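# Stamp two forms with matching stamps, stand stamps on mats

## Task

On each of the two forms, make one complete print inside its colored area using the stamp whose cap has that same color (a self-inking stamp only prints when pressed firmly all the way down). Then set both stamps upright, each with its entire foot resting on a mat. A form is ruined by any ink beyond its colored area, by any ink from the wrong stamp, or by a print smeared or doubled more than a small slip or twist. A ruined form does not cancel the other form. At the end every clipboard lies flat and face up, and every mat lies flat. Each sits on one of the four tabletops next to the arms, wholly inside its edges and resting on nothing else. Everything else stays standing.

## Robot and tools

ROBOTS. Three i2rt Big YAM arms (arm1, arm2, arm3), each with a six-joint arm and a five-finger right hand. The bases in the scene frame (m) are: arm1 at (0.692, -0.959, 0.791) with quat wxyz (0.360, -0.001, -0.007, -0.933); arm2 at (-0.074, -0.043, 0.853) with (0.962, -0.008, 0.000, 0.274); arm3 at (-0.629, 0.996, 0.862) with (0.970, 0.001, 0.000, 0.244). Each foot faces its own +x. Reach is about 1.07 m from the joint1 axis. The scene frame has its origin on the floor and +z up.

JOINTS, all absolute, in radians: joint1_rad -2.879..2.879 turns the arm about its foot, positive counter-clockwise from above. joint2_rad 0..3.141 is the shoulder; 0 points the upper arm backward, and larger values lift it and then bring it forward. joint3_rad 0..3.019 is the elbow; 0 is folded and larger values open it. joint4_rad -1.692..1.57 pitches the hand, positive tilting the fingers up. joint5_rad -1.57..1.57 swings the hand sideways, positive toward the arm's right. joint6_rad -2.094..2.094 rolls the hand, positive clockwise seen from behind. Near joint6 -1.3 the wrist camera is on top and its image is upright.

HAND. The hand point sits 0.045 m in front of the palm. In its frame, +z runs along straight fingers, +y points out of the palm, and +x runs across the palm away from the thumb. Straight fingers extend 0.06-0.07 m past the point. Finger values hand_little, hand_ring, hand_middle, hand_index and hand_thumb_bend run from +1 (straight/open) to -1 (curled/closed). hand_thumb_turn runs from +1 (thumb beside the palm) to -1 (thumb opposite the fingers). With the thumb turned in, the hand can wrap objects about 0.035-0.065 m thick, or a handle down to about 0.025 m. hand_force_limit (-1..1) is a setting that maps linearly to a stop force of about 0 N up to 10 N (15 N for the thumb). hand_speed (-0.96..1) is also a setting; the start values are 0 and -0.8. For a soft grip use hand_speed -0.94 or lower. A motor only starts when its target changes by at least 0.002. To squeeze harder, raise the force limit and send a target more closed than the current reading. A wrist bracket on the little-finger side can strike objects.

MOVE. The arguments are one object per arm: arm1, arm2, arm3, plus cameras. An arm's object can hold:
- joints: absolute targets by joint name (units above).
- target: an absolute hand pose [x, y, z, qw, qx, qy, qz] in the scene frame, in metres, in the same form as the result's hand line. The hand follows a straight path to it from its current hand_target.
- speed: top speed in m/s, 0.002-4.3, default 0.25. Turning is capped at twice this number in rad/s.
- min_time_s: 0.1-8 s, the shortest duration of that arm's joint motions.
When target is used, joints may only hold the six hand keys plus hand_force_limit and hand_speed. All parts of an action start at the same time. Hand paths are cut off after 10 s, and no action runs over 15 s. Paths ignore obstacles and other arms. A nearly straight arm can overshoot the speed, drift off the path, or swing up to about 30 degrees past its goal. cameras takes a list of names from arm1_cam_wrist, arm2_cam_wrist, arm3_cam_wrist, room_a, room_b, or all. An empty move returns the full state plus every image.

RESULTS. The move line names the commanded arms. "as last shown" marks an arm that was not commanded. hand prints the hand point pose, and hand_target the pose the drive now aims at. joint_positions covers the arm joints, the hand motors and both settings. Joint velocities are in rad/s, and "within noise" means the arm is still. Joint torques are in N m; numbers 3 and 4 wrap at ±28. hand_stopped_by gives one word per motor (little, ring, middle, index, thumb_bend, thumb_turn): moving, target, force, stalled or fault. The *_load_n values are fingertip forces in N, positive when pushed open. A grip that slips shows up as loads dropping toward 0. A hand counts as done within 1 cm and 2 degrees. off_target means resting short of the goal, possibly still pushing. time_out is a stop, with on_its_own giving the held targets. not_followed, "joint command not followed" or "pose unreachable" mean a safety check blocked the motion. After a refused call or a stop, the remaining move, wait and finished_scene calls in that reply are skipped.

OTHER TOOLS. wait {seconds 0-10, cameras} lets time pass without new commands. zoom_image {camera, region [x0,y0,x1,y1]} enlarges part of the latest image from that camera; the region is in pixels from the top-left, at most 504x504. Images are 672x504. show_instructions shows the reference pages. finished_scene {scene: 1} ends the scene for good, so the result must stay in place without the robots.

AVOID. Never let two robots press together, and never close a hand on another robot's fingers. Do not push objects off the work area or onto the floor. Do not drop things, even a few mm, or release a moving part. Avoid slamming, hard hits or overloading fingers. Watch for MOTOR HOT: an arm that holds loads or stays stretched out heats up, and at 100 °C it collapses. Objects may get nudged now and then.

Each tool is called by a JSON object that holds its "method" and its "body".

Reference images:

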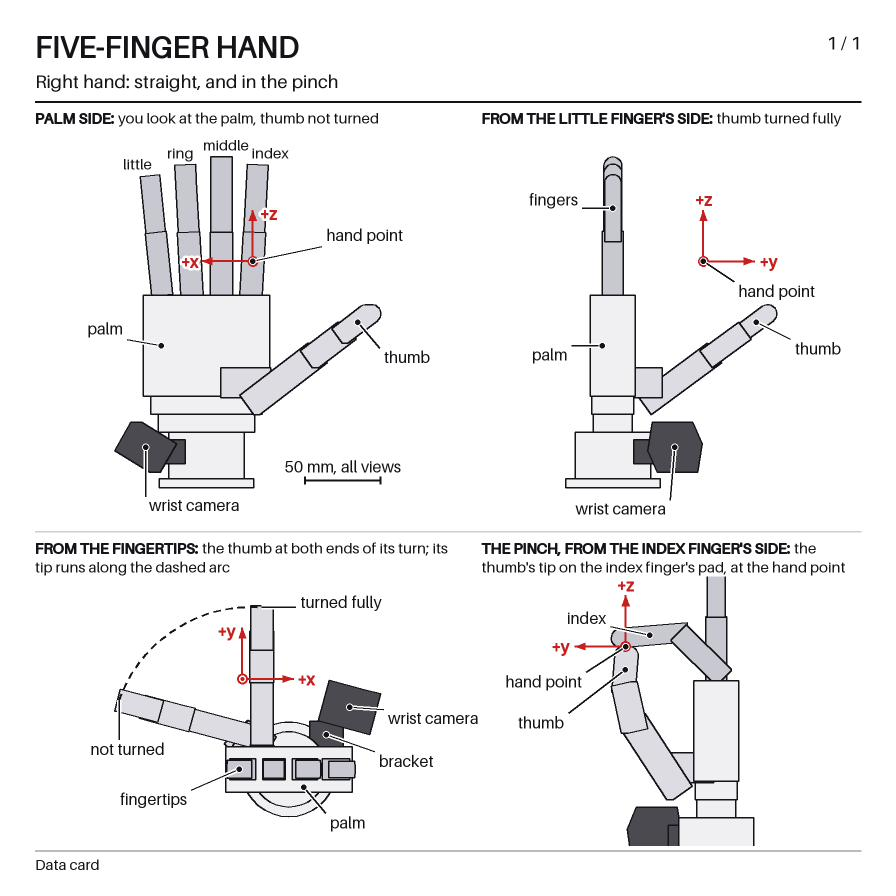

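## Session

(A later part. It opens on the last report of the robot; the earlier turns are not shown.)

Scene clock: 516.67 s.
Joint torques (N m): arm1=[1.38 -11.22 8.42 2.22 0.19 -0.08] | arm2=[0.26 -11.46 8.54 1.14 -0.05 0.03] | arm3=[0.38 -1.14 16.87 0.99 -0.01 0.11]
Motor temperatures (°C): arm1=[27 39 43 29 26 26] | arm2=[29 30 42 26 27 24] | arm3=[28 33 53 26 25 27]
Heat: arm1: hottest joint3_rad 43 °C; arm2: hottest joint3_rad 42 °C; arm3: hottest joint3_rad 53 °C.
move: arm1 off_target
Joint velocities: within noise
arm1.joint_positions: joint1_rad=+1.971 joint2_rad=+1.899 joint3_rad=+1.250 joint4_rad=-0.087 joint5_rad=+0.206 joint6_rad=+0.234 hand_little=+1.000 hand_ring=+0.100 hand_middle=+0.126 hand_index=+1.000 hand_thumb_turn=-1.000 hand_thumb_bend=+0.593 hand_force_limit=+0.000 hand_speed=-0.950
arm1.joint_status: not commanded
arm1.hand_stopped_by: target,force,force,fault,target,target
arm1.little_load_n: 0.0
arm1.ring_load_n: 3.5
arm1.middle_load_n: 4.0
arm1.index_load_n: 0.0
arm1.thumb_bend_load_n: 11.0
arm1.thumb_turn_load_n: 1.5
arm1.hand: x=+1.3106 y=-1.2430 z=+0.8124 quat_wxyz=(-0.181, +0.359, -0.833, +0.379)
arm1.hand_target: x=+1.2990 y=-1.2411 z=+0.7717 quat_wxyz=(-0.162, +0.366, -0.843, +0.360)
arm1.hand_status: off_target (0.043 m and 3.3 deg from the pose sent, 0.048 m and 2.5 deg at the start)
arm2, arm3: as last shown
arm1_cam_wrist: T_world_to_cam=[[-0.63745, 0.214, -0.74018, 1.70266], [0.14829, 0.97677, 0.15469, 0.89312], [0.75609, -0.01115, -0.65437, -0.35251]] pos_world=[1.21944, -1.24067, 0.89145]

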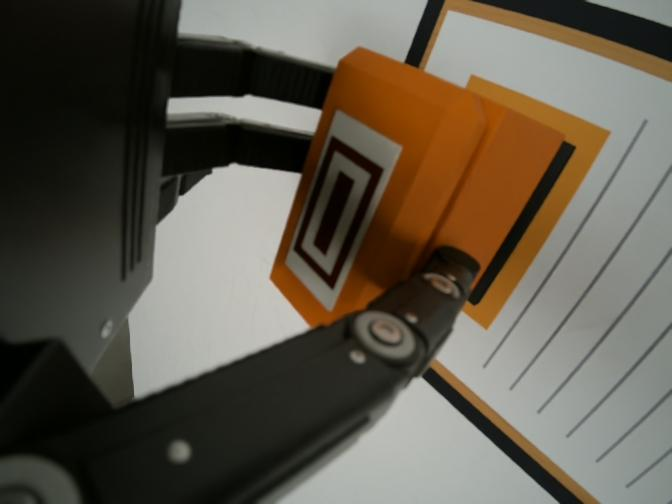

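{"method": "move", "body": {"arm1": {"target": [1.3000, -1.2417, 0.768, -0.1434, 0.3738, -0.8520, 0.3374], "speed": 0.04}, "cameras": ["arm1_cam_wrist"]}}

Scene clock: 519.70 s.
Joint torques (N m): arm1=[1.49 -10.99 10.02 0.39 0.09 -0.08] | arm2=[0.26 -11.46 8.57 1.14 -0.06 0.04] | arm3=[0.44 -1.14 16.85 1.02 -0.01 0.11]
Motor temperatures (°C): arm1=[27 39 43 29 26 26] | arm2=[29 30 42 26 27 24] | arm3=[28 33 54 26 25 27]
Heat: arm1: hottest joint3_rad 43 °C; arm2: hottest joint3_rad 42 °C; arm3: hottest joint3_rad 54 °C.
move: arm1 off_target
Joint velocities: within noise
arm1.joint_positions: joint1_rad=+1.971 joint2_rad=+1.909 joint3_rad=+1.284 joint4_rad=-0.144 joint5_rad=+0.206 joint6_rad=+0.234 hand_little=+1.000 hand_ring=+0.100 hand_middle=+0.126 hand_index=+1.000 hand_thumb_turn=-1.000 hand_thumb_bend=+0.593 hand_force_limit=+0.000 hand_speed=-0.950
arm1.joint_status: not commanded
arm1.hand_stopped_by: target,force,force,fault,target,target
arm1.little_load_n: 0.0
arm1.ring_load_n: 3.5
arm1.middle_load_n: 5.0
arm1.index_load_n: 0.0
arm1.thumb_bend_load_n: 11.5
arm1.thumb_turn_load_n: 2.0
arm1.hand: x=+1.3118 y=-1.2435 z=+0.8120 quat_wxyz=(-0.171, +0.364, -0.839, +0.367)
arm1.hand_target: x=+1.2980 y=-1.2406 z=+0.7698 quat_wxyz=(-0.144, +0.374, -0.852, +0.338)
arm1.hand_status: off_target (0.046 m and 5.0 deg from the pose sent, 0.046 m and 7.0 deg at the start)
arm2, arm3: as last shown
arm2.ring_load_n: 0.5
arm1_cam_wrist: T_world_to_cam=[[-0.65956, 0.22455, -0.71733, 1.72686], [0.15348, 0.97446, 0.16392, 0.87643], [0.73581, -0.00198, -0.67718, -0.29718]] pos_world=[1.22312, -1.24241, 0.89382]

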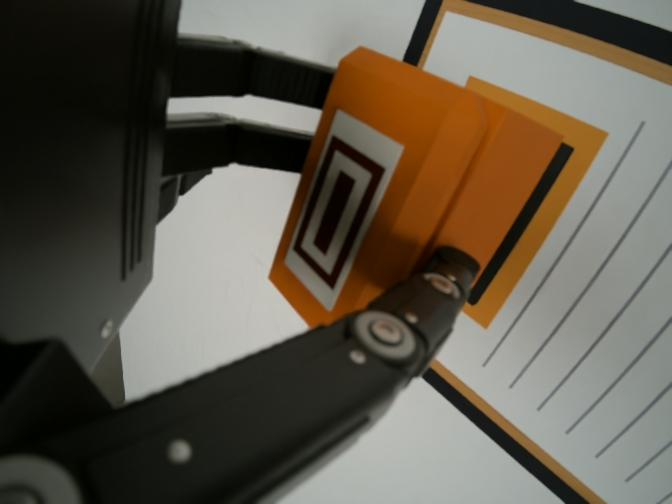

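{"method": "move", "body": {"arm1": {"joints": {"hand_middle": -0.5, "hand_force_limit": 0.9, "hand_speed": -0.95}}}}

{"method": "move", "body": {"arm1": {"joints": {"hand_ring": -0.4, "hand_force_limit": 0.1, "hand_speed": -0.95}}}}

{"method": "move", "body": {"arm1": {"target": [1.2990, -1.2412, 0.756, -0.1434, 0.3738, -0.8520, 0.3374], "speed": 0.03}, "cameras": ["arm1_cam_wrist"]}}

{"method": "zoom_image", "body": {"camera": "arm1_cam_wrist", "region": [420, 30, 672, 350]}}

Scene clock: 521.17 s.
Joint torques (N m): arm1=[1.44 -11.05 9.99 0.38 0.1 -0.08] | arm2=[0.32 -11.46 8.57 1.16 -0.06 0.03] | arm3=[0.44 -1.08 16.81 0.98 -0.02 0.11]
Motor temperatures (°C): arm1=[27 39 43 28 26 26] | arm2=[29 30 42 26 27 24] | arm3=[28 33 54 26 25 27]
Heat: arm1: hottest joint3_rad 43 °C; arm2: hottest joint3_rad 42 °C; arm3: hottest joint3_rad 54 °C.
move: arm1 off_target
Joint velocities: within noise
arm1.joint_positions: joint1_rad=+1.971 joint2_rad=+1.909 joint3_rad=+1.285 joint4_rad=-0.144 joint5_rad=+0.206 joint6_rad=+0.234 hand_little=+1.000 hand_ring=+0.100 hand_middle=+0.115 hand_index=+1.000 hand_thumb_turn=-1.000 hand_thumb_bend=+0.593 hand_force_limit=+0.900 hand_speed=-0.950
arm1.joint_status: hand_middle off_target (ended at +0.115, target -0.500); the others done
arm1.hand_stopped_by: target,force,force,fault,target,target
arm1.little_load_n: 0.0
arm1.ring_load_n: 1.5
arm1.middle_load_n: 9.5
arm1.index_load_n: -0.5
arm1.thumb_bend_load_n: 15.0
arm1.thumb_turn_load_n: 1.5
arm1.hand: x=+1.3120 y=-1.2436 z=+0.8122 quat_wxyz=(-0.171, +0.364, -0.839, +0.367)
arm1.hand_target: x=+1.2981 y=-1.2406 z=+0.7700 quat_wxyz=(-0.144, +0.374, -0.852, +0.338)
arm1.hand_status: not commanded
arm2.joint_positions: joint1_rad=-0.205 joint2_rad=+1.338 joint3_rad=+1.140 joint4_rad=-0.547 joint5_rad=-0.177 joint6_rad=-0.166 hand_little=+1.000 hand_ring=+1.000 hand_middle=+1.000 hand_index=+1.000 hand_thumb_turn=-1.000 hand_thumb_bend=+1.000 hand_force_limit=+0.100 hand_speed=-0.500
arm2.joint_status: not commanded
arm2.hand_stopped_by: target,target,target,target,target,target
arm2.little_load_n: 0.0
arm2.ring_load_n: 0.0
arm2.middle_load_n: 0.0
arm2.index_load_n: 0.0
arm2.thumb_bend_load_n: 0.0
arm2.thumb_turn_load_n: 0.0
arm2.hand: x=+0.3990 y=+0.1900 z=+1.0670 quat_wxyz=(-0.354, +0.808, -0.426, +0.198)
arm2.hand_target: x=+0.3930 y=+0.1909 z=+1.0612 quat_wxyz=(-0.349, +0.810, -0.430, +0.191)
arm2.hand_status: not commanded
arm3: as last shown
pictures: none

Scene clock: 521.73 s.
Joint torques (N m): arm1=[1.44 -11.05 10.02 0.36 0.09 -0.07] | arm2=[0.32 -11.52 8.57 1.13 -0.05 0.03] | arm3=[0.5 -1.14 16.85 1.02 0 0.1]
Motor temperatures (°C): arm1=[27 39 43 28 26 26] | arm2=[29 30 42 26 27 24] | arm3=[28 33 54 26 25 27]
Heat: arm1: hottest joint3_rad 43 °C; arm2: hottest joint3_rad 42 °C; arm3: hottest joint3_rad 54 °C.
move: arm1 off_target
Joint velocities: within noise
arm1.joint_positions: joint1_rad=+1.971 joint2_rad=+1.910 joint3_rad=+1.285 joint4_rad=-0.144 joint5_rad=+0.206 joint6_rad=+0.234 hand_little=+1.000 hand_ring=+0.087 hand_middle=+0.115 hand_index=+1.000 hand_thumb_turn=-1.000 hand_thumb_bend=+0.593 hand_force_limit=+0.100 hand_speed=-0.950
arm1.joint_status: hand_ring off_target (ended at +0.087, target -0.400); the others done
arm1.hand_stopped_by: target,force,force,fault,target,target
arm1.little_load_n: 0.0
arm1.ring_load_n: 5.5
arm1.middle_load_n: 7.5
arm1.index_load_n: 0.0
arm1.thumb_bend_load_n: 17.0
arm1.thumb_turn_load_n: 3.5
arm1.hand: x=+1.3119 y=-1.2436 z=+0.8119 quat_wxyz=(-0.171, +0.364, -0.839, +0.367)
arm1.hand_target: x=+1.2980 y=-1.2406 z=+0.7698 quat_wxyz=(-0.144, +0.374, -0.852, +0.338)
arm1.hand_status: not commanded
arm2, arm3: as last shown
arm3.thumb_bend_load_n: -0.5
pictures: none

Scene clock: 522.70 s.
Joint torques (N m): arm1=[1.55 -10.81 8.84 1.35 0.1 -0.07] | arm2=[0.32 -11.46 8.57 1.14 -0.06 0.04] | arm3=[0.5 -1.14 16.9 1.01 -0.01 0.1]
Motor temperatures (°C): arm1=[27 39 43 28 26 26] | arm2=[29 30 42 26 27 24] | arm3=[28 33 54 26 25 27]
Heat: arm1: hottest joint3_rad 43 °C; arm2: hottest joint3_rad 42 °C; arm3: hottest joint3_rad 54 °C.
move: arm1 off_target
Joint velocities: within noise
arm1.joint_positions: joint1_rad=+1.971 joint2_rad=+1.918 joint3_rad=+1.285 joint4_rad=-0.140 joint5_rad=+0.206 joint6_rad=+0.234 hand_little=+1.000 hand_ring=+0.087 hand_middle=+0.115 hand_index=+1.000 hand_thumb_turn=-1.000 hand_thumb_bend=+0.593 hand_force_limit=+0.100 hand_speed=-0.950
arm1.joint_status: not commanded
arm1.hand_stopped_by: target,force,force,fault,target,target
arm1.little_load_n: 0.0
arm1.ring_load_n: 5.0
arm1.middle_load_n: 7.5
arm1.index_load_n: 0.0
arm1.thumb_bend_load_n: 17.0
arm1.thumb_turn_load_n: 3.5
arm1.hand: x=+1.3118 y=-1.2436 z=+0.8067 quat_wxyz=(-0.170, +0.364, -0.840, +0.366)
arm1.hand_target: x=+1.2963 y=-1.2397 z=+0.7584 quat_wxyz=(-0.144, +0.374, -0.852, +0.337)
arm1.hand_status: off_target (0.052 m and 4.8 deg from the pose sent, 0.057 m and 5.0 deg at the start)
arm2: as last shown
arm3.joint_positions: joint1_rad=-0.085 joint2_rad=+0.663 joint3_rad=+0.707 joint4_rad=-0.823 joint5_rad=+0.001 joint6_rad=-0.013 hand_little=+1.000 hand_ring=+1.000 hand_middle=+1.000 hand_index=+1.000 hand_thumb_turn=-1.000 hand_thumb_bend=+1.000 hand_force_limit=+0.100 hand_speed=-0.500
arm3.joint_status: not commanded
arm3.hand_stopped_by: target,target,target,target,target,target
arm3.little_load_n: -0.5
arm3.ring_load_n: 0.0
arm3.middle_load_n: 0.0
arm3.index_load_n: 0.0
arm3.thumb_bend_load_n: 0.0
arm3.thumb_turn_load_n: 0.0
arm3.hand: x=-0.3698 y=+1.1403 z=+1.0649 quat_wxyz=(-0.322, +0.774, -0.502, +0.214)
arm3.hand_target: x=-0.3612 y=+1.1493 z=+1.0994 quat_wxyz=(-0.345, +0.765, -0.496, +0.223)
arm3.hand_status: not commanded
arm1_cam_wrist: T_world_to_cam=[[-0.66279, 0.22609, -0.71385, 1.72639], [0.15429, 0.9741, 0.16527, 0.87476], [0.73274, -0.0006, -0.68051, -0.29227]] pos_world=[1.22343, -1.24261, 0.88893]

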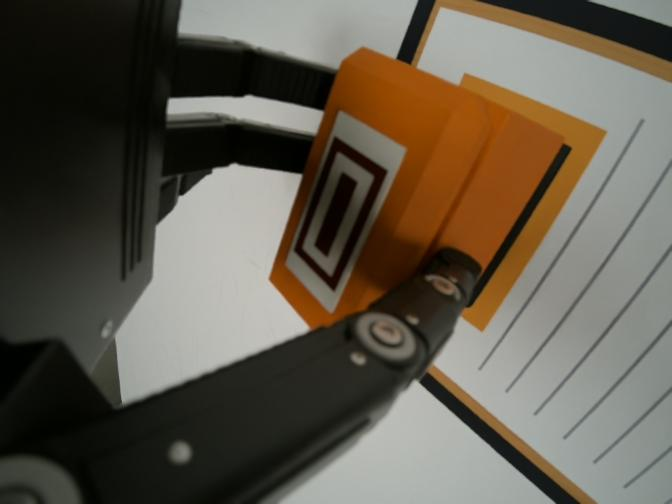

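Scaled by 1.575 from the camera's image (finer frame: 960x720).

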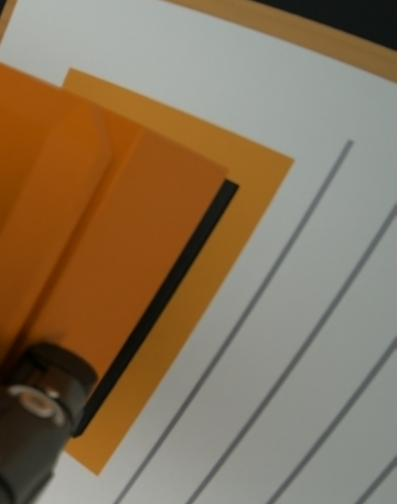

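{"method": "move", "body": {"arm1": {"target": [1.2980, -1.2407, 0.742, -0.1434, 0.3738, -0.8520, 0.3374], "speed": 0.03}, "cameras": ["arm1_cam_wrist"]}}

{"method": "zoom_image", "body": {"camera": "arm1_cam_wrist", "region": [420, 30, 672, 350]}}

Scene clock: 524.43 s.
Joint torques (N m): arm1=[1.55 -10.29 7.56 2.17 0.11 -0.07] | arm2=[0.38 -11.46 8.58 1.14 -0.06 0.03] | arm3=[0.38 -1.08 16.81 0.98 -0.01 0.1]
Motor temperatures (°C): arm1=[27 39 43 28 26 26] | arm2=[29 30 42 26 27 24] | arm3=[28 33 54 26 25 27]
Heat: arm1: hottest joint3_rad 43 °C; arm2: hottest joint3_rad 42 °C; arm3: hottest joint3_rad 54 °C.
move: arm1 off_target
Joint velocities: within noise
arm1.joint_positions: joint1_rad=+1.971 joint2_rad=+1.932 joint3_rad=+1.285 joint4_rad=-0.127 joint5_rad=+0.206 joint6_rad=+0.234 hand_little=+1.000 hand_ring=+0.087 hand_middle=+0.115 hand_index=+1.000 hand_thumb_turn=-1.000 hand_thumb_bend=+0.593 hand_force_limit=+0.100 hand_speed=-0.950
arm1.joint_status: not commanded
arm1.hand_stopped_by: target,force,force,fault,target,target
arm1.little_load_n: 0.0
arm1.ring_load_n: 4.5
arm1.middle_load_n: 6.0
arm1.index_load_n: 0.0
arm1.thumb_bend_load_n: 16.5
arm1.thumb_turn_load_n: 2.5
arm1.hand: x=+1.3129 y=-1.2443 z=+0.7997 quat_wxyz=(-0.169, +0.364, -0.840, +0.365)
arm1.hand_target: x=+1.2946 y=-1.2389 z=+0.7450 quat_wxyz=(-0.143, +0.374, -0.852, +0.337)
arm1.hand_status: off_target (0.060 m and 4.7 deg from the pose sent, 0.066 m and 4.8 deg at the start)
arm2, arm3: as last shown
arm2.thumb_bend_load_n: -0.5
arm3.little_load_n: 0.0
arm1_cam_wrist: T_world_to_cam=[[-0.66328, 0.2263, -0.71333, 1.72282], [0.15471, 0.97406, 0.16517, 0.87592], [0.73221, -0.0008, -0.68108, -0.29695]] pos_world=[1.22463, -1.24331, 0.88203]

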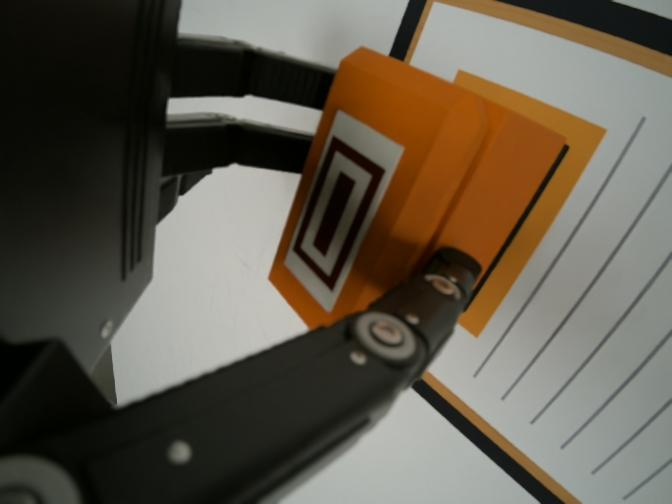

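Scaled by 1.575 from the camera's image (finer frame: 960x720).

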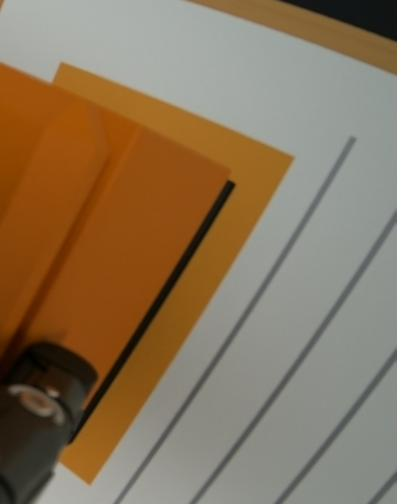

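{"method": "move", "body": {"arm1": {"target": [1.2965, -1.2402, 0.728, -0.1434, 0.3738, -0.8520, 0.3374], "speed": 0.03}, "cameras": ["arm1_cam_wrist"]}}

{"method": "zoom_image", "body": {"camera": "arm1_cam_wrist", "region": [420, 30, 672, 350]}}

Scene clock: 528.03 s.
Joint torques (N m): arm1=[1.44 -9.41 7.39 2 0.11 -0.03] | arm2=[0.32 -11.52 8.57 1.14 -0.06 0.03] | arm3=[0.56 -1.14 16.85 1.03 0 0.1]
Motor temperatures (°C): arm1=[27 38 43 28 26 26] | arm2=[29 30 42 26 27 24] | arm3=[28 33 54 26 25 27]
Heat: arm1: hottest joint3_rad 43 °C; arm2: hottest joint3_rad 42 °C; arm3: hottest joint3_rad 54 °C.
move: arm1 off_target
Joint velocities: within noise
arm1.joint_positions: joint1_rad=+1.971 joint2_rad=+1.939 joint3_rad=+1.271 joint4_rad=-0.091 joint5_rad=+0.206 joint6_rad=+0.231 hand_little=+1.000 hand_ring=+0.087 hand_middle=+0.114 hand_index=+1.000 hand_thumb_turn=-1.000 hand_thumb_bend=+0.593 hand_force_limit=+0.100 hand_speed=-0.950
arm1.joint_status: not commanded
arm1.hand_stopped_by: target,force,force,fault,target,target
arm1.little_load_n: 0.0
arm1.ring_load_n: 4.5
arm1.middle_load_n: 3.5
arm1.index_load_n: 0.0
arm1.thumb_bend_load_n: 14.5
arm1.thumb_turn_load_n: 1.0
arm1.hand: x=+1.3137 y=-1.2450 z=+0.7945 quat_wxyz=(-0.173, +0.364, -0.837, +0.371)
arm1.hand_target: x=+1.2921 y=-1.2379 z=+0.7322 quat_wxyz=(-0.143, +0.374, -0.852, +0.337)
arm1.hand_status: off_target (0.069 m and 5.6 deg from the pose sent, 0.074 m and 4.7 deg at the start)
arm2, arm3: as last shown
arm2.thumb_bend_load_n: 0.0
arm2.thumb_turn_load_n: 0.5
arm3.ring_load_n: -0.5
arm1_cam_wrist: T_world_to_cam=[[-0.65487, 0.21856, -0.72345, 1.70712], [0.15025, 0.97581, 0.15879, 0.8904], [0.74066, -0.00471, -0.67187, -0.32436]] pos_world=[1.2244, -1.24349, 0.8757]

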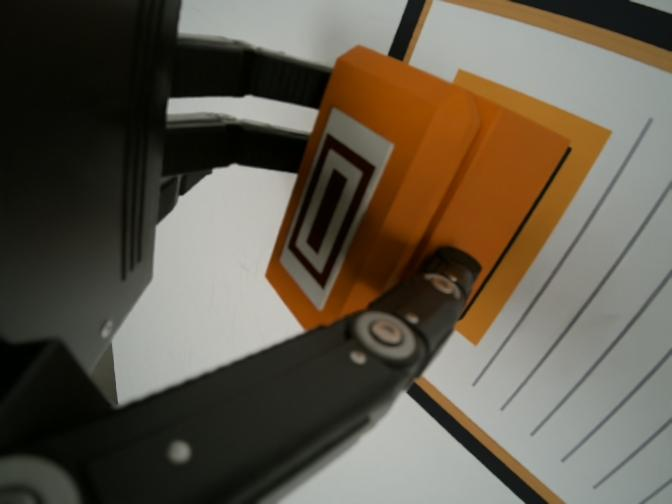

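Scaled by 1.575 from the camera's image (finer frame: 960x720).

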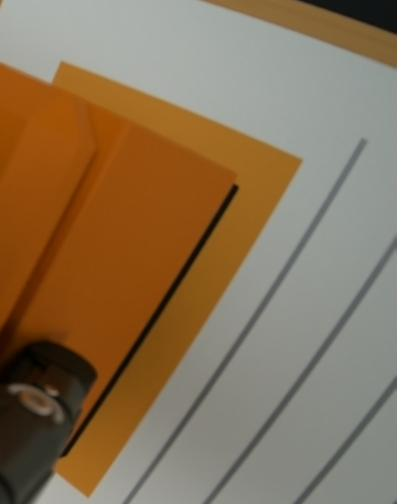

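{"method": "move", "body": {"arm1": {"joints": {"hand_middle": -0.6, "hand_force_limit": 0.9, "hand_speed": -0.95}}}}

{"method": "move", "body": {"arm1": {"target": [1.2960, -1.2400, 0.718, -0.1434, 0.3738, -0.8520, 0.3374], "speed": 0.03}, "cameras": ["arm1_cam_wrist"]}}

{"method": "zoom_image", "body": {"camera": "arm1_cam_wrist", "region": [420, 30, 672, 350]}}

Scene clock: 529.93 s.
Joint torques (N m): arm1=[1.44 -9.58 7.39 1.98 0.1 -0.04] | arm2=[0.26 -11.46 8.54 1.14 -0.06 0.03] | arm3=[0.56 -1.08 16.84 0.99 0 0.1]
Motor temperatures (°C): arm1=[27 38 42 28 26 26] | arm2=[29 30 42 26 27 24] | arm3=[28 33 54 26 25 27]
Heat: arm1: hottest joint3_rad 42 °C; arm2: hottest joint3_rad 42 °C; arm3: hottest joint3_rad 54 °C.
move: arm1 off_target
Joint velocities: within noise
arm1.joint_positions: joint1_rad=+1.971 joint2_rad=+1.940 joint3_rad=+1.271 joint4_rad=-0.090 joint5_rad=+0.206 joint6_rad=+0.231 hand_little=+1.000 hand_ring=+0.087 hand_middle=+0.099 hand_index=+1.000 hand_thumb_turn=-1.000 hand_thumb_bend=+0.594 hand_force_limit=+0.900 hand_speed=-0.950
arm1.joint_status: hand_middle off_target (ended at +0.099, target -0.600); the others done
arm1.hand_stopped_by: target,force,force,fault,target,target
arm1.little_load_n: 0.0
arm1.ring_load_n: 1.5
arm1.middle_load_n: 10.5
arm1.index_load_n: 0.0
arm1.thumb_bend_load_n: 19.0
arm1.thumb_turn_load_n: 0.5
arm1.hand: x=+1.3139 y=-1.2451 z=+0.7944 quat_wxyz=(-0.174, +0.364, -0.836, +0.371)
arm1.hand_target: x=+1.2921 y=-1.2379 z=+0.7322 quat_wxyz=(-0.144, +0.374, -0.852, +0.337)
arm1.hand_status: not commanded
arm2, arm3: as last shown
arm2.middle_load_n: -0.5
arm2.thumb_turn_load_n: 0.0
arm3.ring_load_n: 0.0
pictures: none

Scene clock: 530.93 s.
Joint torques (N m): arm1=[1.44 -8.53 6.93 2.21 0.06 -0.04] | arm2=[0.32 -11.46 8.55 1.13 -0.06 0.04] | arm3=[0.56 -1.08 16.85 1.01 -0.01 0.1]
Motor temperatures (°C): arm1=[27 38 42 28 26 26] | arm2=[29 30 42 26 27 24] | arm3=[28 33 54 26 25 27]
Heat: arm1: hottest joint3_rad 42 °C; arm2: hottest joint3_rad 42 °C; arm3: hottest joint3_rad 54 °C.
move: arm1 off_target
Joint velocities: within noise
arm1.joint_positions: joint1_rad=+1.971 joint2_rad=+1.942 joint3_rad=+1.267 joint4_rad=-0.073 joint5_rad=+0.208 joint6_rad=+0.231 hand_little=+1.000 hand_ring=+0.087 hand_middle=+0.099 hand_index=+1.000 hand_thumb_turn=-1.000 hand_thumb_bend=+0.594 hand_force_limit=+0.900 hand_speed=-0.950
arm1.joint_status: not commanded
arm1.hand_stopped_by: target,force,force,fault,target,target
arm1.little_load_n: 0.0
arm1.ring_load_n: 1.5
arm1.middle_load_n: 8.5
arm1.index_load_n: 0.0
arm1.thumb_bend_load_n: 18.5
arm1.thumb_turn_load_n: 0.5
arm1.hand: x=+1.3150 y=-1.2458 z=+0.7938 quat_wxyz=(-0.176, +0.362, -0.835, +0.375)
arm1.hand_target: x=+1.2904 y=-1.2371 z=+0.7234 quat_wxyz=(-0.143, +0.374, -0.852, +0.337)
arm1.hand_status: off_target (0.078 m and 6.2 deg from the pose sent, 0.078 m and 5.6 deg at the start)
arm2, arm3: as last shown
arm2.little_load_n: -0.5
arm2.middle_load_n: 0.0
arm2.index_load_n: -0.5
arm1_cam_wrist: T_world_to_cam=[[-0.64807, 0.21496, -0.73061, 1.69987], [0.14927, 0.97659, 0.15492, 0.89649], [0.74681, -0.00866, -0.66499, -0.34435]] pos_world=[1.22498, -1.24388, 0.87407]

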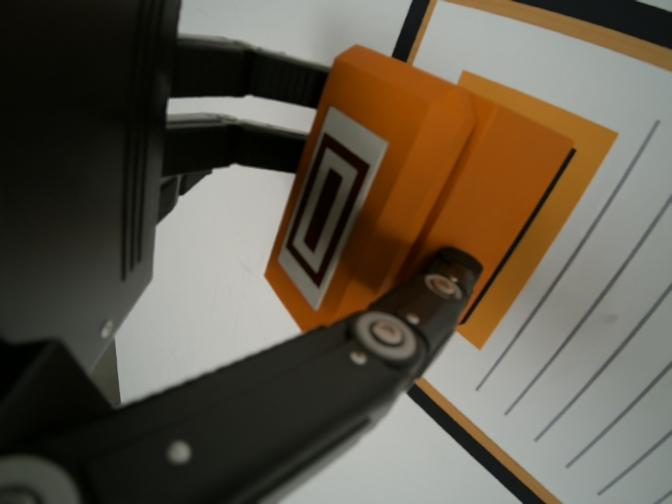

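Scaled by 1.575 from the camera's image (finer frame: 960x720).

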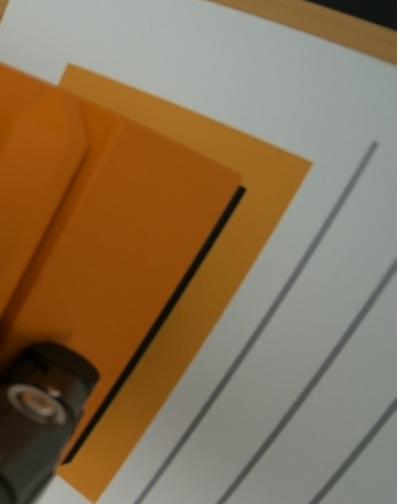

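{"method": "move", "body": {"arm1": {"target": [1.3060, -1.2445, 0.812, -0.1600, 0.3670, -0.8440, 0.3570], "speed": 0.1}, "cameras": ["arm1_cam_wrist"]}}

{"method": "zoom_image", "body": {"camera": "arm1_cam_wrist", "region": [420, 30, 672, 350]}}

Scene clock: 536.37 s.
Joint torques (N m): arm1=[1.38 -15.09 10.56 0.17 0.06 -0.05] | arm2=[0.26 -11.46 8.57 1.14 -0.05 0.03] | arm3=[0.38 -1.14 16.87 0.99 -0.02 0.1]
Motor temperatures (°C): arm1=[27 38 42 28 26 26] | arm2=[29 30 42 26 27 24] | arm3=[28 33 54 26 25 27]
Heat: arm1: hottest joint3_rad 42 °C; arm2: hottest joint3_rad 42 °C; arm3: hottest joint3_rad 54 °C.
move: arm1 off_target
Joint velocities: within noise
arm1.joint_positions: joint1_rad=+1.971 joint2_rad=+1.898 joint3_rad=+1.290 joint4_rad=-0.155 joint5_rad=+0.208 joint6_rad=+0.231 hand_little=+1.000 hand_ring=+0.087 hand_middle=+0.099 hand_index=+1.000 hand_thumb_turn=-1.000 hand_thumb_bend=+0.594 hand_force_limit=+0.900 hand_speed=-0.950
arm1.joint_status: not commanded
arm1.hand_stopped_by: target,force,force,fault,target,target
arm1.little_load_n: 0.0
arm1.ring_load_n: 2.0
arm1.middle_load_n: 11.0
arm1.index_load_n: 0.0
arm1.thumb_bend_load_n: 16.5
arm1.thumb_turn_load_n: 3.0
arm1.hand: x=+1.3124 y=-1.2443 z=+0.8201 quat_wxyz=(-0.171, +0.364, -0.837, +0.370)
arm1.hand_target: x=+1.3060 y=-1.2445 z=+0.8122 quat_wxyz=(-0.160, +0.367, -0.844, +0.357)
arm1.hand_status: off_target (0.010 m and 2.1 deg from the pose sent, 0.021 m and 3.0 deg at the start)
arm2, arm3: as last shown
arm2.little_load_n: 0.0
arm2.index_load_n: 0.0
arm1_cam_wrist: T_world_to_cam=[[-0.65814, 0.21976, -0.72011, 1.72762], [0.15191, 0.97554, 0.15888, 0.88329], [0.73741, -0.00482, -0.67543, -0.29912]] pos_world=[1.22341, -1.24279, 0.90171]

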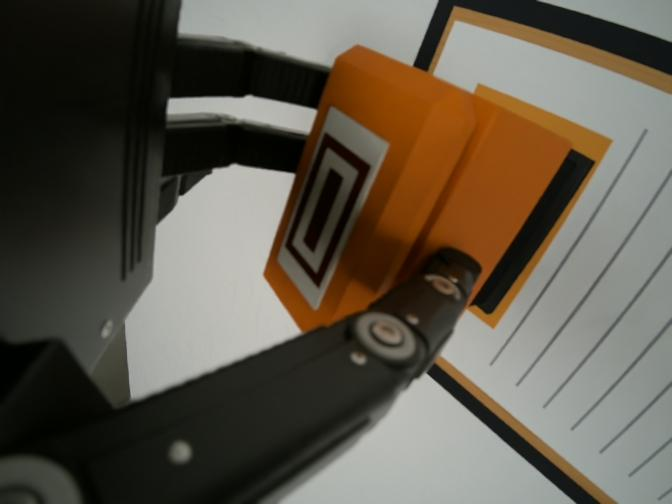

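Scaled by 1.575 from the camera's image (finer frame: 960x720).

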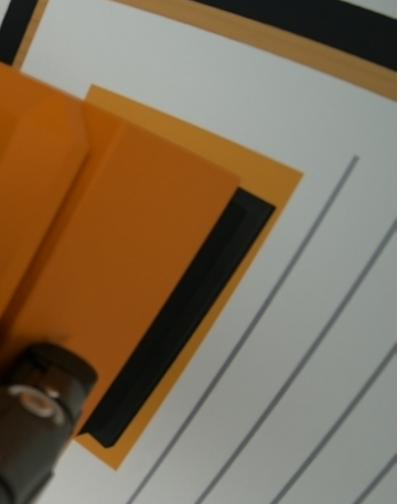

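{"method": "move", "body": {"arm1": {"target": [1.3080, -1.2465, 0.90, -0.1749, 0.3603, -0.8376, 0.3718], "speed": 0.1}}}

{"method": "move", "body": {"arm1": {"target": [1.3400, -1.2900, 1.0, -0.1749, 0.3603, -0.8376, 0.3718], "speed": 0.15}, "cameras": ["arm1_cam_wrist", "room_b"]}}

{"method": "zoom_image", "body": {"camera": "arm1_cam_wrist", "region": [420, 30, 672, 350]}}

Scene clock: 541.77 s.
Joint torques (N m): arm1=[1.2 -17.03 15.43 1.35 0.04 -0.05] | arm2=[0.32 -11.46 8.55 1.13 -0.05 0.03] | arm3=[0.5 -1.08 16.84 1.03 0 0.11]
Motor temperatures (°C): arm1=[27 38 43 28 26 26] | arm2=[29 30 42 26 27 24] | arm3=[28 33 54 26 25 27]
Heat: arm1: hottest joint3_rad 43 °C; arm2: hottest joint3_rad 42 °C; arm3: hottest joint3_rad 54 °C.
move: arm1 off_target
Joint velocities: within noise
arm1.joint_positions: joint1_rad=+1.971 joint2_rad=+1.807 joint3_rad=+1.296 joint4_rad=-0.318 joint5_rad=+0.204 joint6_rad=+0.231 hand_little=+1.000 hand_ring=+0.087 hand_middle=+0.099 hand_index=+1.000 hand_thumb_turn=-1.000 hand_thumb_bend=+0.594 hand_force_limit=+0.900 hand_speed=-0.950
arm1.joint_status: not commanded
arm1.hand_stopped_by: target,force,force,fault,target,target
arm1.little_load_n: 0.0
arm1.ring_load_n: 2.0
arm1.middle_load_n: 11.5
arm1.index_load_n: 0.0
arm1.thumb_bend_load_n: 16.0
arm1.thumb_turn_load_n: 3.0
arm1.hand: x=+1.2884 y=-1.2319 z=+0.8567 quat_wxyz=(-0.153, +0.373, -0.847, +0.346)
arm1.hand_target: x=+1.3059 y=-1.2455 z=+0.9005 quat_wxyz=(-0.175, +0.360, -0.837, +0.372)
arm1.hand_status: off_target (0.050 m and 4.3 deg from the pose sent, 0.080 m and 0.6 deg at the start)
arm2.joint_positions: joint1_rad=-0.205 joint2_rad=+1.338 joint3_rad=+1.140 joint4_rad=-0.547 joint5_rad=-0.177 joint6_rad=-0.166 hand_little=+1.000 hand_ring=+1.000 hand_middle=+1.000 hand_index=+1.000 hand_thumb_turn=-1.000 hand_thumb_bend=+1.000 hand_force_limit=+0.100 hand_speed=-0.500
arm2.joint_status: not commanded
arm2.hand_stopped_by: target,target,target,target,target,target
arm2.little_load_n: 0.0
arm2.ring_load_n: 0.0
arm2.middle_load_n: 0.0
arm2.index_load_n: 0.0
arm2.thumb_bend_load_n: 0.0
arm2.thumb_turn_load_n: 0.0
arm2.hand: x=+0.3990 y=+0.1900 z=+1.0670 quat_wxyz=(-0.354, +0.808, -0.426, +0.198)
arm2.hand_target: x=+0.3930 y=+0.1909 z=+1.0612 quat_wxyz=(-0.349, +0.810, -0.430, +0.191)
arm2.hand_status: not commanded
arm3: as last shown
pictures: none

Scene clock: 543.53 s.
Joint torques (N m): arm1=[1.03 -16.67 16.88 1.32 0.02 -0.12] | arm2=[0.32 -11.46 8.55 1.14 -0.06 0.03] | arm3=[0.44 -1.14 16.83 0.99 -0.01 0.1]
Motor temperatures (°C): arm1=[27 39 43 28 26 26] | arm2=[29 30 42 26 27 24] | arm3=[28 33 54 26 25 27]
Heat: arm1: hottest joint3_rad 43 °C; arm2: hottest joint3_rad 42 °C; arm3: hottest joint3_rad 54 °C.
move: arm1 off_target
Joint velocities: within noise
arm1.joint_positions: joint1_rad=+1.927 joint2_rad=+1.838 joint3_rad=+1.636 joint4_rad=-0.605 joint5_rad=+0.173 joint6_rad=+0.209 hand_little=+1.000 hand_ring=+0.087 hand_middle=+0.099 hand_index=+1.000 hand_thumb_turn=-1.000 hand_thumb_bend=+0.594 hand_force_limit=+0.900 hand_speed=-0.950
arm1.joint_status: not commanded
arm1.hand_stopped_by: target,force,force,fault,target,target
arm1.little_load_n: 0.0
arm1.ring_load_n: 2.0
arm1.middle_load_n: 11.5
arm1.index_load_n: 0.0
arm1.thumb_bend_load_n: 16.0
arm1.thumb_turn_load_n: 3.0
arm1.hand: x=+1.3277 y=-1.2772 z=+0.9660 quat_wxyz=(-0.160, +0.367, -0.847, +0.351)
arm1.hand_target: x=+1.3382 y=-1.2892 z=+1.0001 quat_wxyz=(-0.175, +0.360, -0.837, +0.372)
arm1.hand_status: off_target (0.038 m and 3.2 deg from the pose sent, 0.163 m and 4.3 deg at the start)
arm2, arm3: as last shown
arm3.thumb_turn_load_n: 0.5
arm1_cam_wrist: T_world_to_cam=[[-0.68373, 0.24353, -0.6879, 1.88323], [0.16254, 0.96981, 0.18178, 0.8463], [0.71141, 0.01248, -0.70267, -0.12912]] pos_world=[1.24192, -1.27776, 1.05091]

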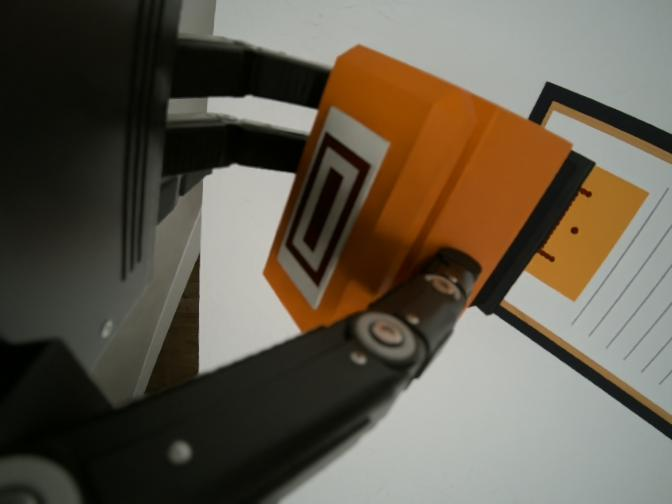

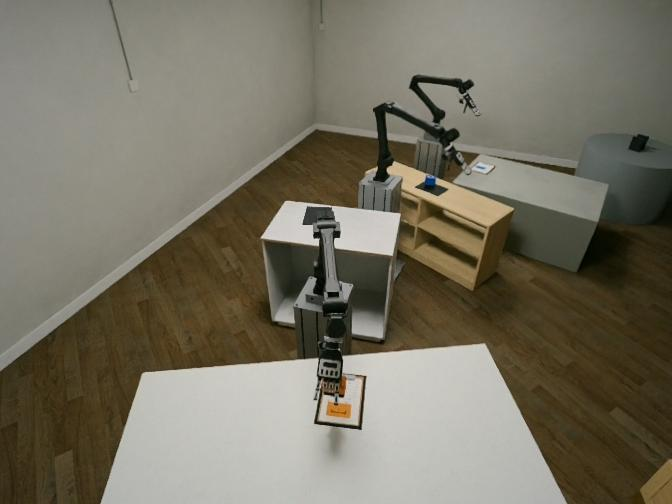

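Scaled by 1.575 from the camera's image (finer frame: 960x720).

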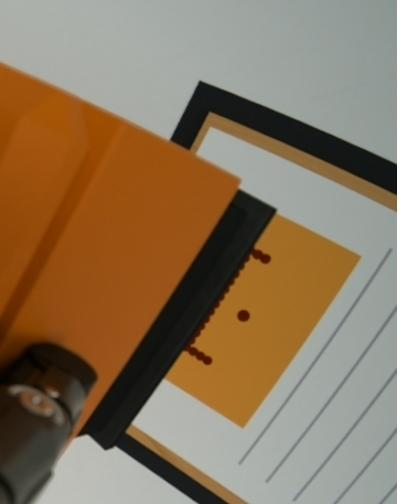

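{"method": "zoom_image", "body": {"camera": "room_b", "region": [300, 360, 380, 440]}}

{"method": "move", "body": {"arm1": {"target": [1.3900, -1.3400, 1.04, -0.1749, 0.3603, -0.8376, 0.3718], "speed": 0.15}, "cameras": ["arm1_cam_wrist", "room_b"]}}

{"method": "zoom_image", "body": {"camera": "arm1_cam_wrist", "region": [520, 150, 672, 350]}}

Scaled by 6.300 from the camera's image (finer frame: 960x720).

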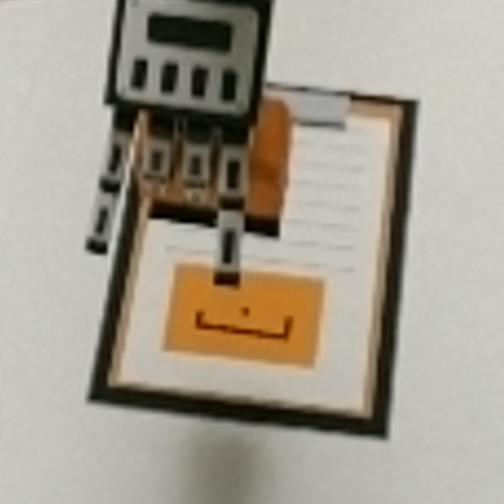

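Scene clock: 546.17 s.
Joint torques (N m): arm1=[0.91 -18.84 17.7 1.36 0.06 -0.12] | arm2=[0.38 -11.52 8.55 1.16 -0.06 0.03] | arm3=[0.44 -1.26 16.87 1.01 -0.02 0.11]
Motor temperatures (°C): arm1=[27 39 44 28 26 26] | arm2=[29 30 42 26 27 24] | arm3=[28 33 54 26 25 27]
Heat: arm1: hottest joint3_rad 44 °C; arm2: hottest joint3_rad 42 °C; arm3: hottest joint3_rad 54 °C.
move: arm1 off_target
Joint velocities: within noise
arm1.joint_positions: joint1_rad=+1.896 joint2_rad=+2.029 joint3_rad=+2.030 joint4_rad=-0.803 joint5_rad=+0.149 joint6_rad=+0.188 hand_little=+1.000 hand_ring=+0.087 hand_middle=+0.099 hand_index=+1.000 hand_thumb_turn=-1.000 hand_thumb_bend=+0.594 hand_force_limit=+0.900 hand_speed=-0.950
arm1.joint_status: not commanded
arm1.hand_stopped_by: target,force,force,fault,target,target
arm1.little_load_n: 0.0
arm1.ring_load_n: 2.0
arm1.middle_load_n: 11.5
arm1.index_load_n: 0.0
arm1.thumb_bend_load_n: 16.0
arm1.thumb_turn_load_n: 3.0
arm1.hand: x=+1.3806 y=-1.3279 z=+1.0063 quat_wxyz=(-0.161, +0.366, -0.847, +0.350)
arm1.hand_target: x=+1.3882 y=-1.3391 z=+1.0400 quat_wxyz=(-0.175, +0.360, -0.837, +0.372)
arm1.hand_status: off_target (0.037 m and 3.2 deg from the pose sent, 0.115 m and 3.2 deg at the start)
arm2: as last shown
arm2.little_load_n: -0.5
arm3.joint_positions: joint1_rad=-0.085 joint2_rad=+0.663 joint3_rad=+0.707 joint4_rad=-0.823 joint5_rad=+0.001 joint6_rad=-0.013 hand_little=+1.000 hand_ring=+1.000 hand_middle=+1.000 hand_index=+1.000 hand_thumb_turn=-1.000 hand_thumb_bend=+1.000 hand_force_limit=+0.100 hand_speed=-0.500
arm3.joint_status: not commanded
arm3.hand_stopped_by: target,target,target,target,target,target
arm3.little_load_n: 0.0
arm3.ring_load_n: 0.0
arm3.middle_load_n: 0.0
arm3.index_load_n: 0.0
arm3.thumb_bend_load_n: 0.0
arm3.thumb_turn_load_n: 0.0
arm3.hand: x=-0.3698 y=+1.1403 z=+1.0649 quat_wxyz=(-0.322, +0.774, -0.502, +0.214)
arm3.hand_target: x=-0.3612 y=+1.1493 z=+1.0994 quat_wxyz=(-0.345, +0.765, -0.496, +0.223)
arm3.hand_status: not commanded
arm1_cam_wrist: T_world_to_cam=[[-0.68249, 0.24476, -0.6887, 1.96021], [0.16196, 0.96948, 0.18405, 0.87762], [0.71273, 0.01407, -0.7013, -0.13896]] pos_world=[1.29471, -1.32867, 1.09101]

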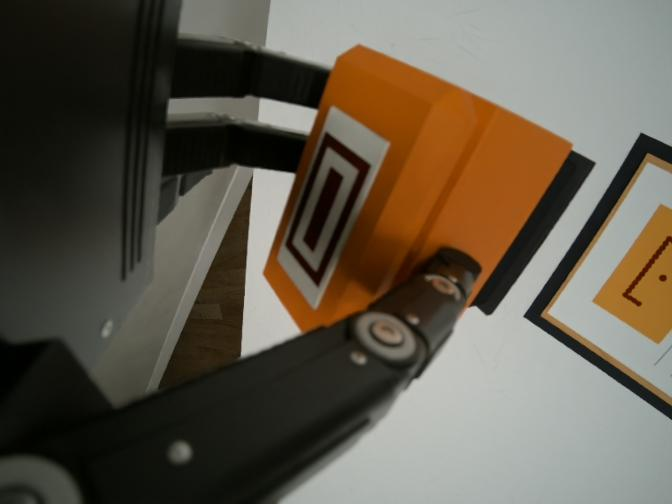

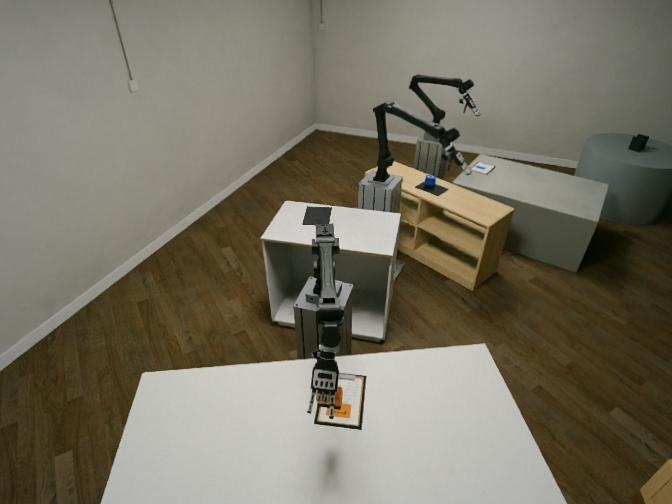

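Scaled by 2.520 from the camera's image (finer frame: 960x720).

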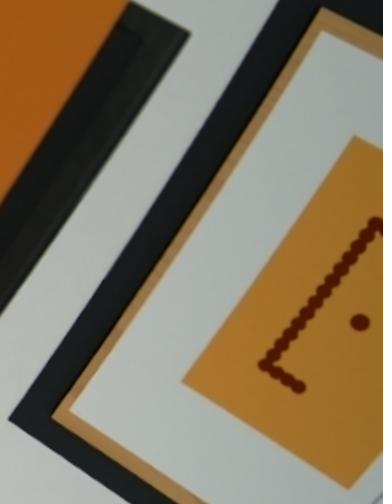

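{"method": "move", "body": {"cameras": ["arm1_cam_wrist","room_b","room_a"]}}

Scene clock: 552.37 s.
Joint torques (N m): arm1=[1.08 -18.84 17.72 1.32 0.07 -0.11] | arm2=[0.32 -11.52 8.57 1.16 -0.06 0.03] | arm3=[0.44 -1.03 16.81 1.01 0 0.1]
Motor temperatures (°C): arm1=[27 40 47 28 26 26] | arm2=[29 30 42 26 27 24] | arm3=[28 33 54 26 25 27]
Heat: arm1: hottest joint3_rad 47 °C; arm2: hottest joint3_rad 42 °C; arm3: hottest joint3_rad 54 °C.
Joint velocities: within noise
arm1.joint_positions: joint1_rad=+1.896 joint2_rad=+2.029 joint3_rad=+2.030 joint4_rad=-0.804 joint5_rad=+0.149 joint6_rad=+0.188 hand_little=+1.000 hand_ring=+0.087 hand_middle=+0.099 hand_index=+1.000 hand_thumb_turn=-1.000 hand_thumb_bend=+0.594 hand_force_limit=+0.900 hand_speed=-0.950
arm1.joint_status: not commanded
arm1.hand_stopped_by: target,force,force,fault,target,target
arm1.little_load_n: -0.5
arm1.ring_load_n: 2.0
arm1.middle_load_n: 11.5
arm1.index_load_n: 0.0
arm1.thumb_bend_load_n: 16.0
arm1.thumb_turn_load_n: 3.0
arm1.hand: x=+1.3806 y=-1.3278 z=+1.0063 quat_wxyz=(-0.161, +0.367, -0.847, +0.350) (m; scene frame)
arm1.hand_target: x=+1.3882 y=-1.3391 z=+1.0399 quat_wxyz=(-0.175, +0.360, -0.837, +0.372) (m; scene frame)
arm1.hand_status: off_target (0.037 m and 3.2 deg from the pose sent, 0.115 m and 3.2 deg at the start)
arm2.joint_positions: joint1_rad=-0.205 joint2_rad=+1.338 joint3_rad=+1.140 joint4_rad=-0.547 joint5_rad=-0.177 joint6_rad=-0.166 hand_little=+1.000 hand_ring=+1.000 hand_middle=+1.000 hand_index=+1.000 hand_thumb_turn=-1.000 hand_thumb_bend=+1.000 hand_force_limit=+0.100 hand_speed=-0.500
arm2.joint_status: not commanded
arm2.hand_stopped_by: target,target,target,target,target,target
arm2.little_load_n: 0.0
arm2.ring_load_n: 0.0
arm2.middle_load_n: 0.0
arm2.index_load_n: 0.0
arm2.thumb_bend_load_n: 0.0
arm2.thumb_turn_load_n: 0.0
arm2.hand: x=+0.3990 y=+0.1900 z=+1.0670 quat_wxyz=(-0.354, +0.808, -0.426, +0.198) (m; scene frame)
arm2.hand_target: x=+0.3930 y=+0.1909 z=+1.0612 quat_wxyz=(-0.349, +0.810, -0.430, +0.191) (m; scene frame)
arm2.hand_status: not commanded
arm3.joint_positions: joint1_rad=-0.085 joint2_rad=+0.663 joint3_rad=+0.707 joint4_rad=-0.823 joint5_rad=+0.001 joint6_rad=-0.013 hand_little=+1.000 hand_ring=+1.000 hand_middle=+1.000 hand_index=+1.000 hand_thumb_turn=-1.000 hand_thumb_bend=+1.000 hand_force_limit=+0.100 hand_speed=-0.500
arm3.joint_status: not commanded
arm3.hand_stopped_by: target,target,target,target,target,target
arm3.little_load_n: 0.0
arm3.ring_load_n: 0.0
arm3.middle_load_n: 0.0
arm3.index_load_n: 0.0
arm3.thumb_bend_load_n: 0.0
arm3.thumb_turn_load_n: 0.5
arm3.hand: x=-0.3698 y=+1.1403 z=+1.0649 quat_wxyz=(-0.322, +0.774, -0.502, +0.214) (m; scene frame)
arm3.hand_target: x=-0.3612 y=+1.1493 z=+1.0994 quat_wxyz=(-0.345, +0.765, -0.496, +0.223) (m; scene frame)
arm3.hand_status: not commanded
pictures: arm1_cam_wrist, room_a, room_b
camera_calibration:
arm1_cam_wrist: T_world_to_cam=[[-0.68273, 0.24489, -0.68841, 1.96031], [0.16205, 0.96945, 0.18415, 0.87737], [0.71248, 0.01416, -0.70155, -0.13816]] pos_world=[1.29461, -1.32867, 1.09101]

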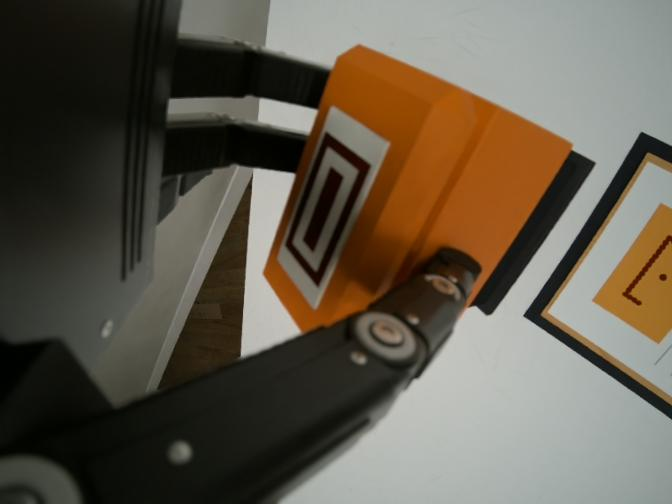

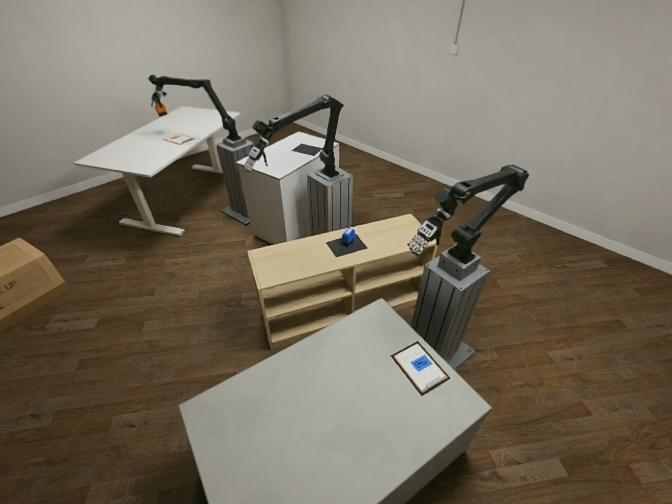

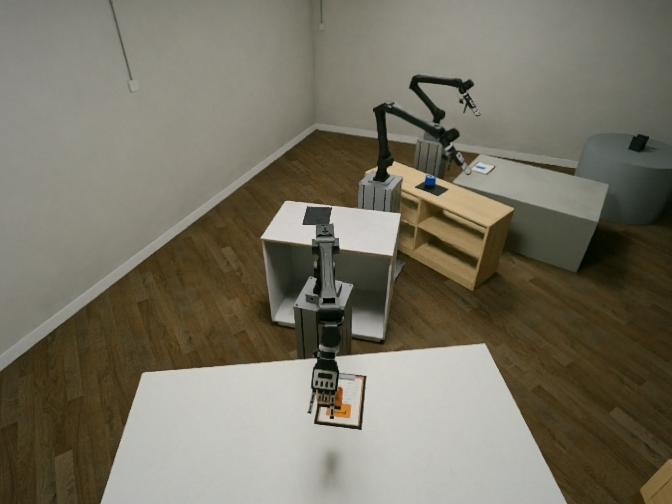

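{"method": "zoom_image", "body": {"camera": "arm1_cam_wrist", "region": [580, 190, 672, 350]}}

{"method": "zoom_image", "body": {"camera": "room_a", "region": [380, 330, 460, 400]}}

{"method": "zoom_image", "body": {"camera": "room_b", "region": [300, 360, 380, 440]}}

Scaled by 3.150 from the camera's image (finer frame: 960x720).

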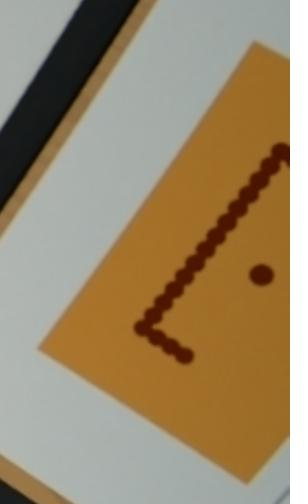

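Scaled by 6.300 from the camera's image (finer frame: 960x720).

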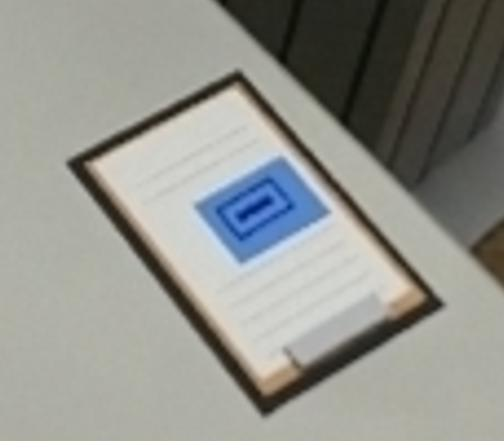

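Scaled by 6.300 from the camera's image (finer frame: 960x720).

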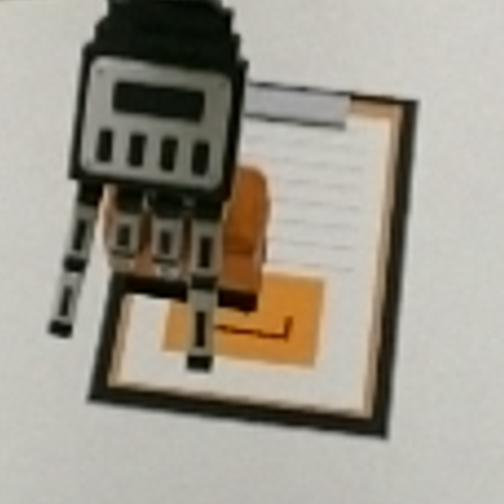

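{"method": "move", "body": {"arm1": {"target": [1.325, -1.262, 0.985, -0.1749, 0.3603, -0.8376, 0.3718], "speed": 0.1}, "cameras": ["arm1_cam_wrist"]}}

Scene clock: 577.50 s.
Joint torques (N m): arm1=[2.37 -18.61 12.27 2.61 0.26 0.03] | arm2=[0.32 -11.46 8.57 1.14 -0.05 0.03] | arm3=[0.56 -1.2 16.84 1.02 -0.01 0.1]
Motor temperatures (°C): arm1=[27 43 56 28 26 26] | arm2=[29 30 42 26 27 24] | arm3=[28 33 55 26 25 27]
Heat: arm1: hottest joint3_rad 56 °C; arm2: hottest joint3_rad 42 °C; arm3: hottest joint3_rad 55 °C.
move: arm1 off_target
Joint velocities: within noise
arm1.joint_positions: joint1_rad=+1.940 joint2_rad=+1.808 joint3_rad=+1.563 joint4_rad=-0.578 joint5_rad=+0.188 joint6_rad=+0.213 hand_little=+1.000 hand_ring=+0.087 hand_middle=+0.099 hand_index=+1.000 hand_thumb_turn=-1.000 hand_thumb_bend=+0.594 hand_force_limit=+0.900 hand_speed=-0.950
arm1.joint_status: not commanded
arm1.hand_stopped_by: target,force,force,fault,target,target
arm1.little_load_n: 0.0
arm1.ring_load_n: 2.0
arm1.middle_load_n: 11.0
arm1.index_load_n: 0.0
arm1.thumb_bend_load_n: 16.0
arm1.thumb_turn_load_n: 3.0
arm1.hand: x=+1.3148 y=-1.2637 z=+0.9520 quat_wxyz=(-0.152, +0.370, -0.848, +0.348)
arm1.hand_target: x=+1.3242 y=-1.2615 z=+0.9851 quat_wxyz=(-0.175, +0.360, -0.838, +0.371)
arm1.hand_status: off_target (0.035 m and 4.1 deg from the pose sent, 0.089 m and 3.2 deg at the start)
arm2, arm3: as last shown
arm3.thumb_turn_load_n: 0.0
arm1_cam_wrist: T_world_to_cam=[[-0.69587, 0.24352, -0.67562, 1.8657], [0.16617, 0.96982, 0.17841, 0.83638], [0.69868, 0.01188, -0.71534, -0.10184]] pos_world=[1.23046, -1.26426, 1.03844]

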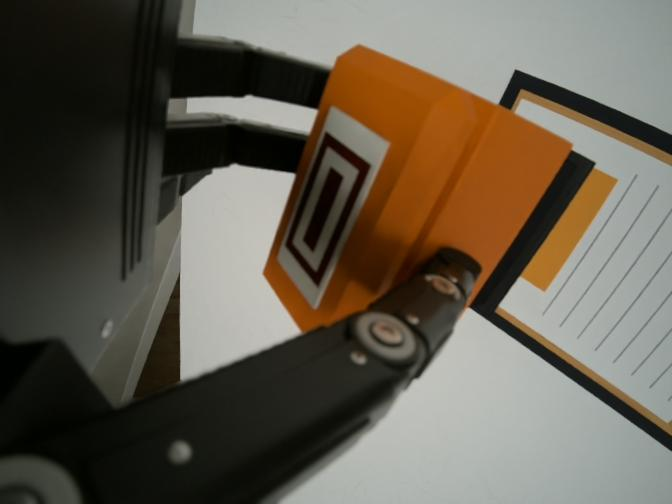

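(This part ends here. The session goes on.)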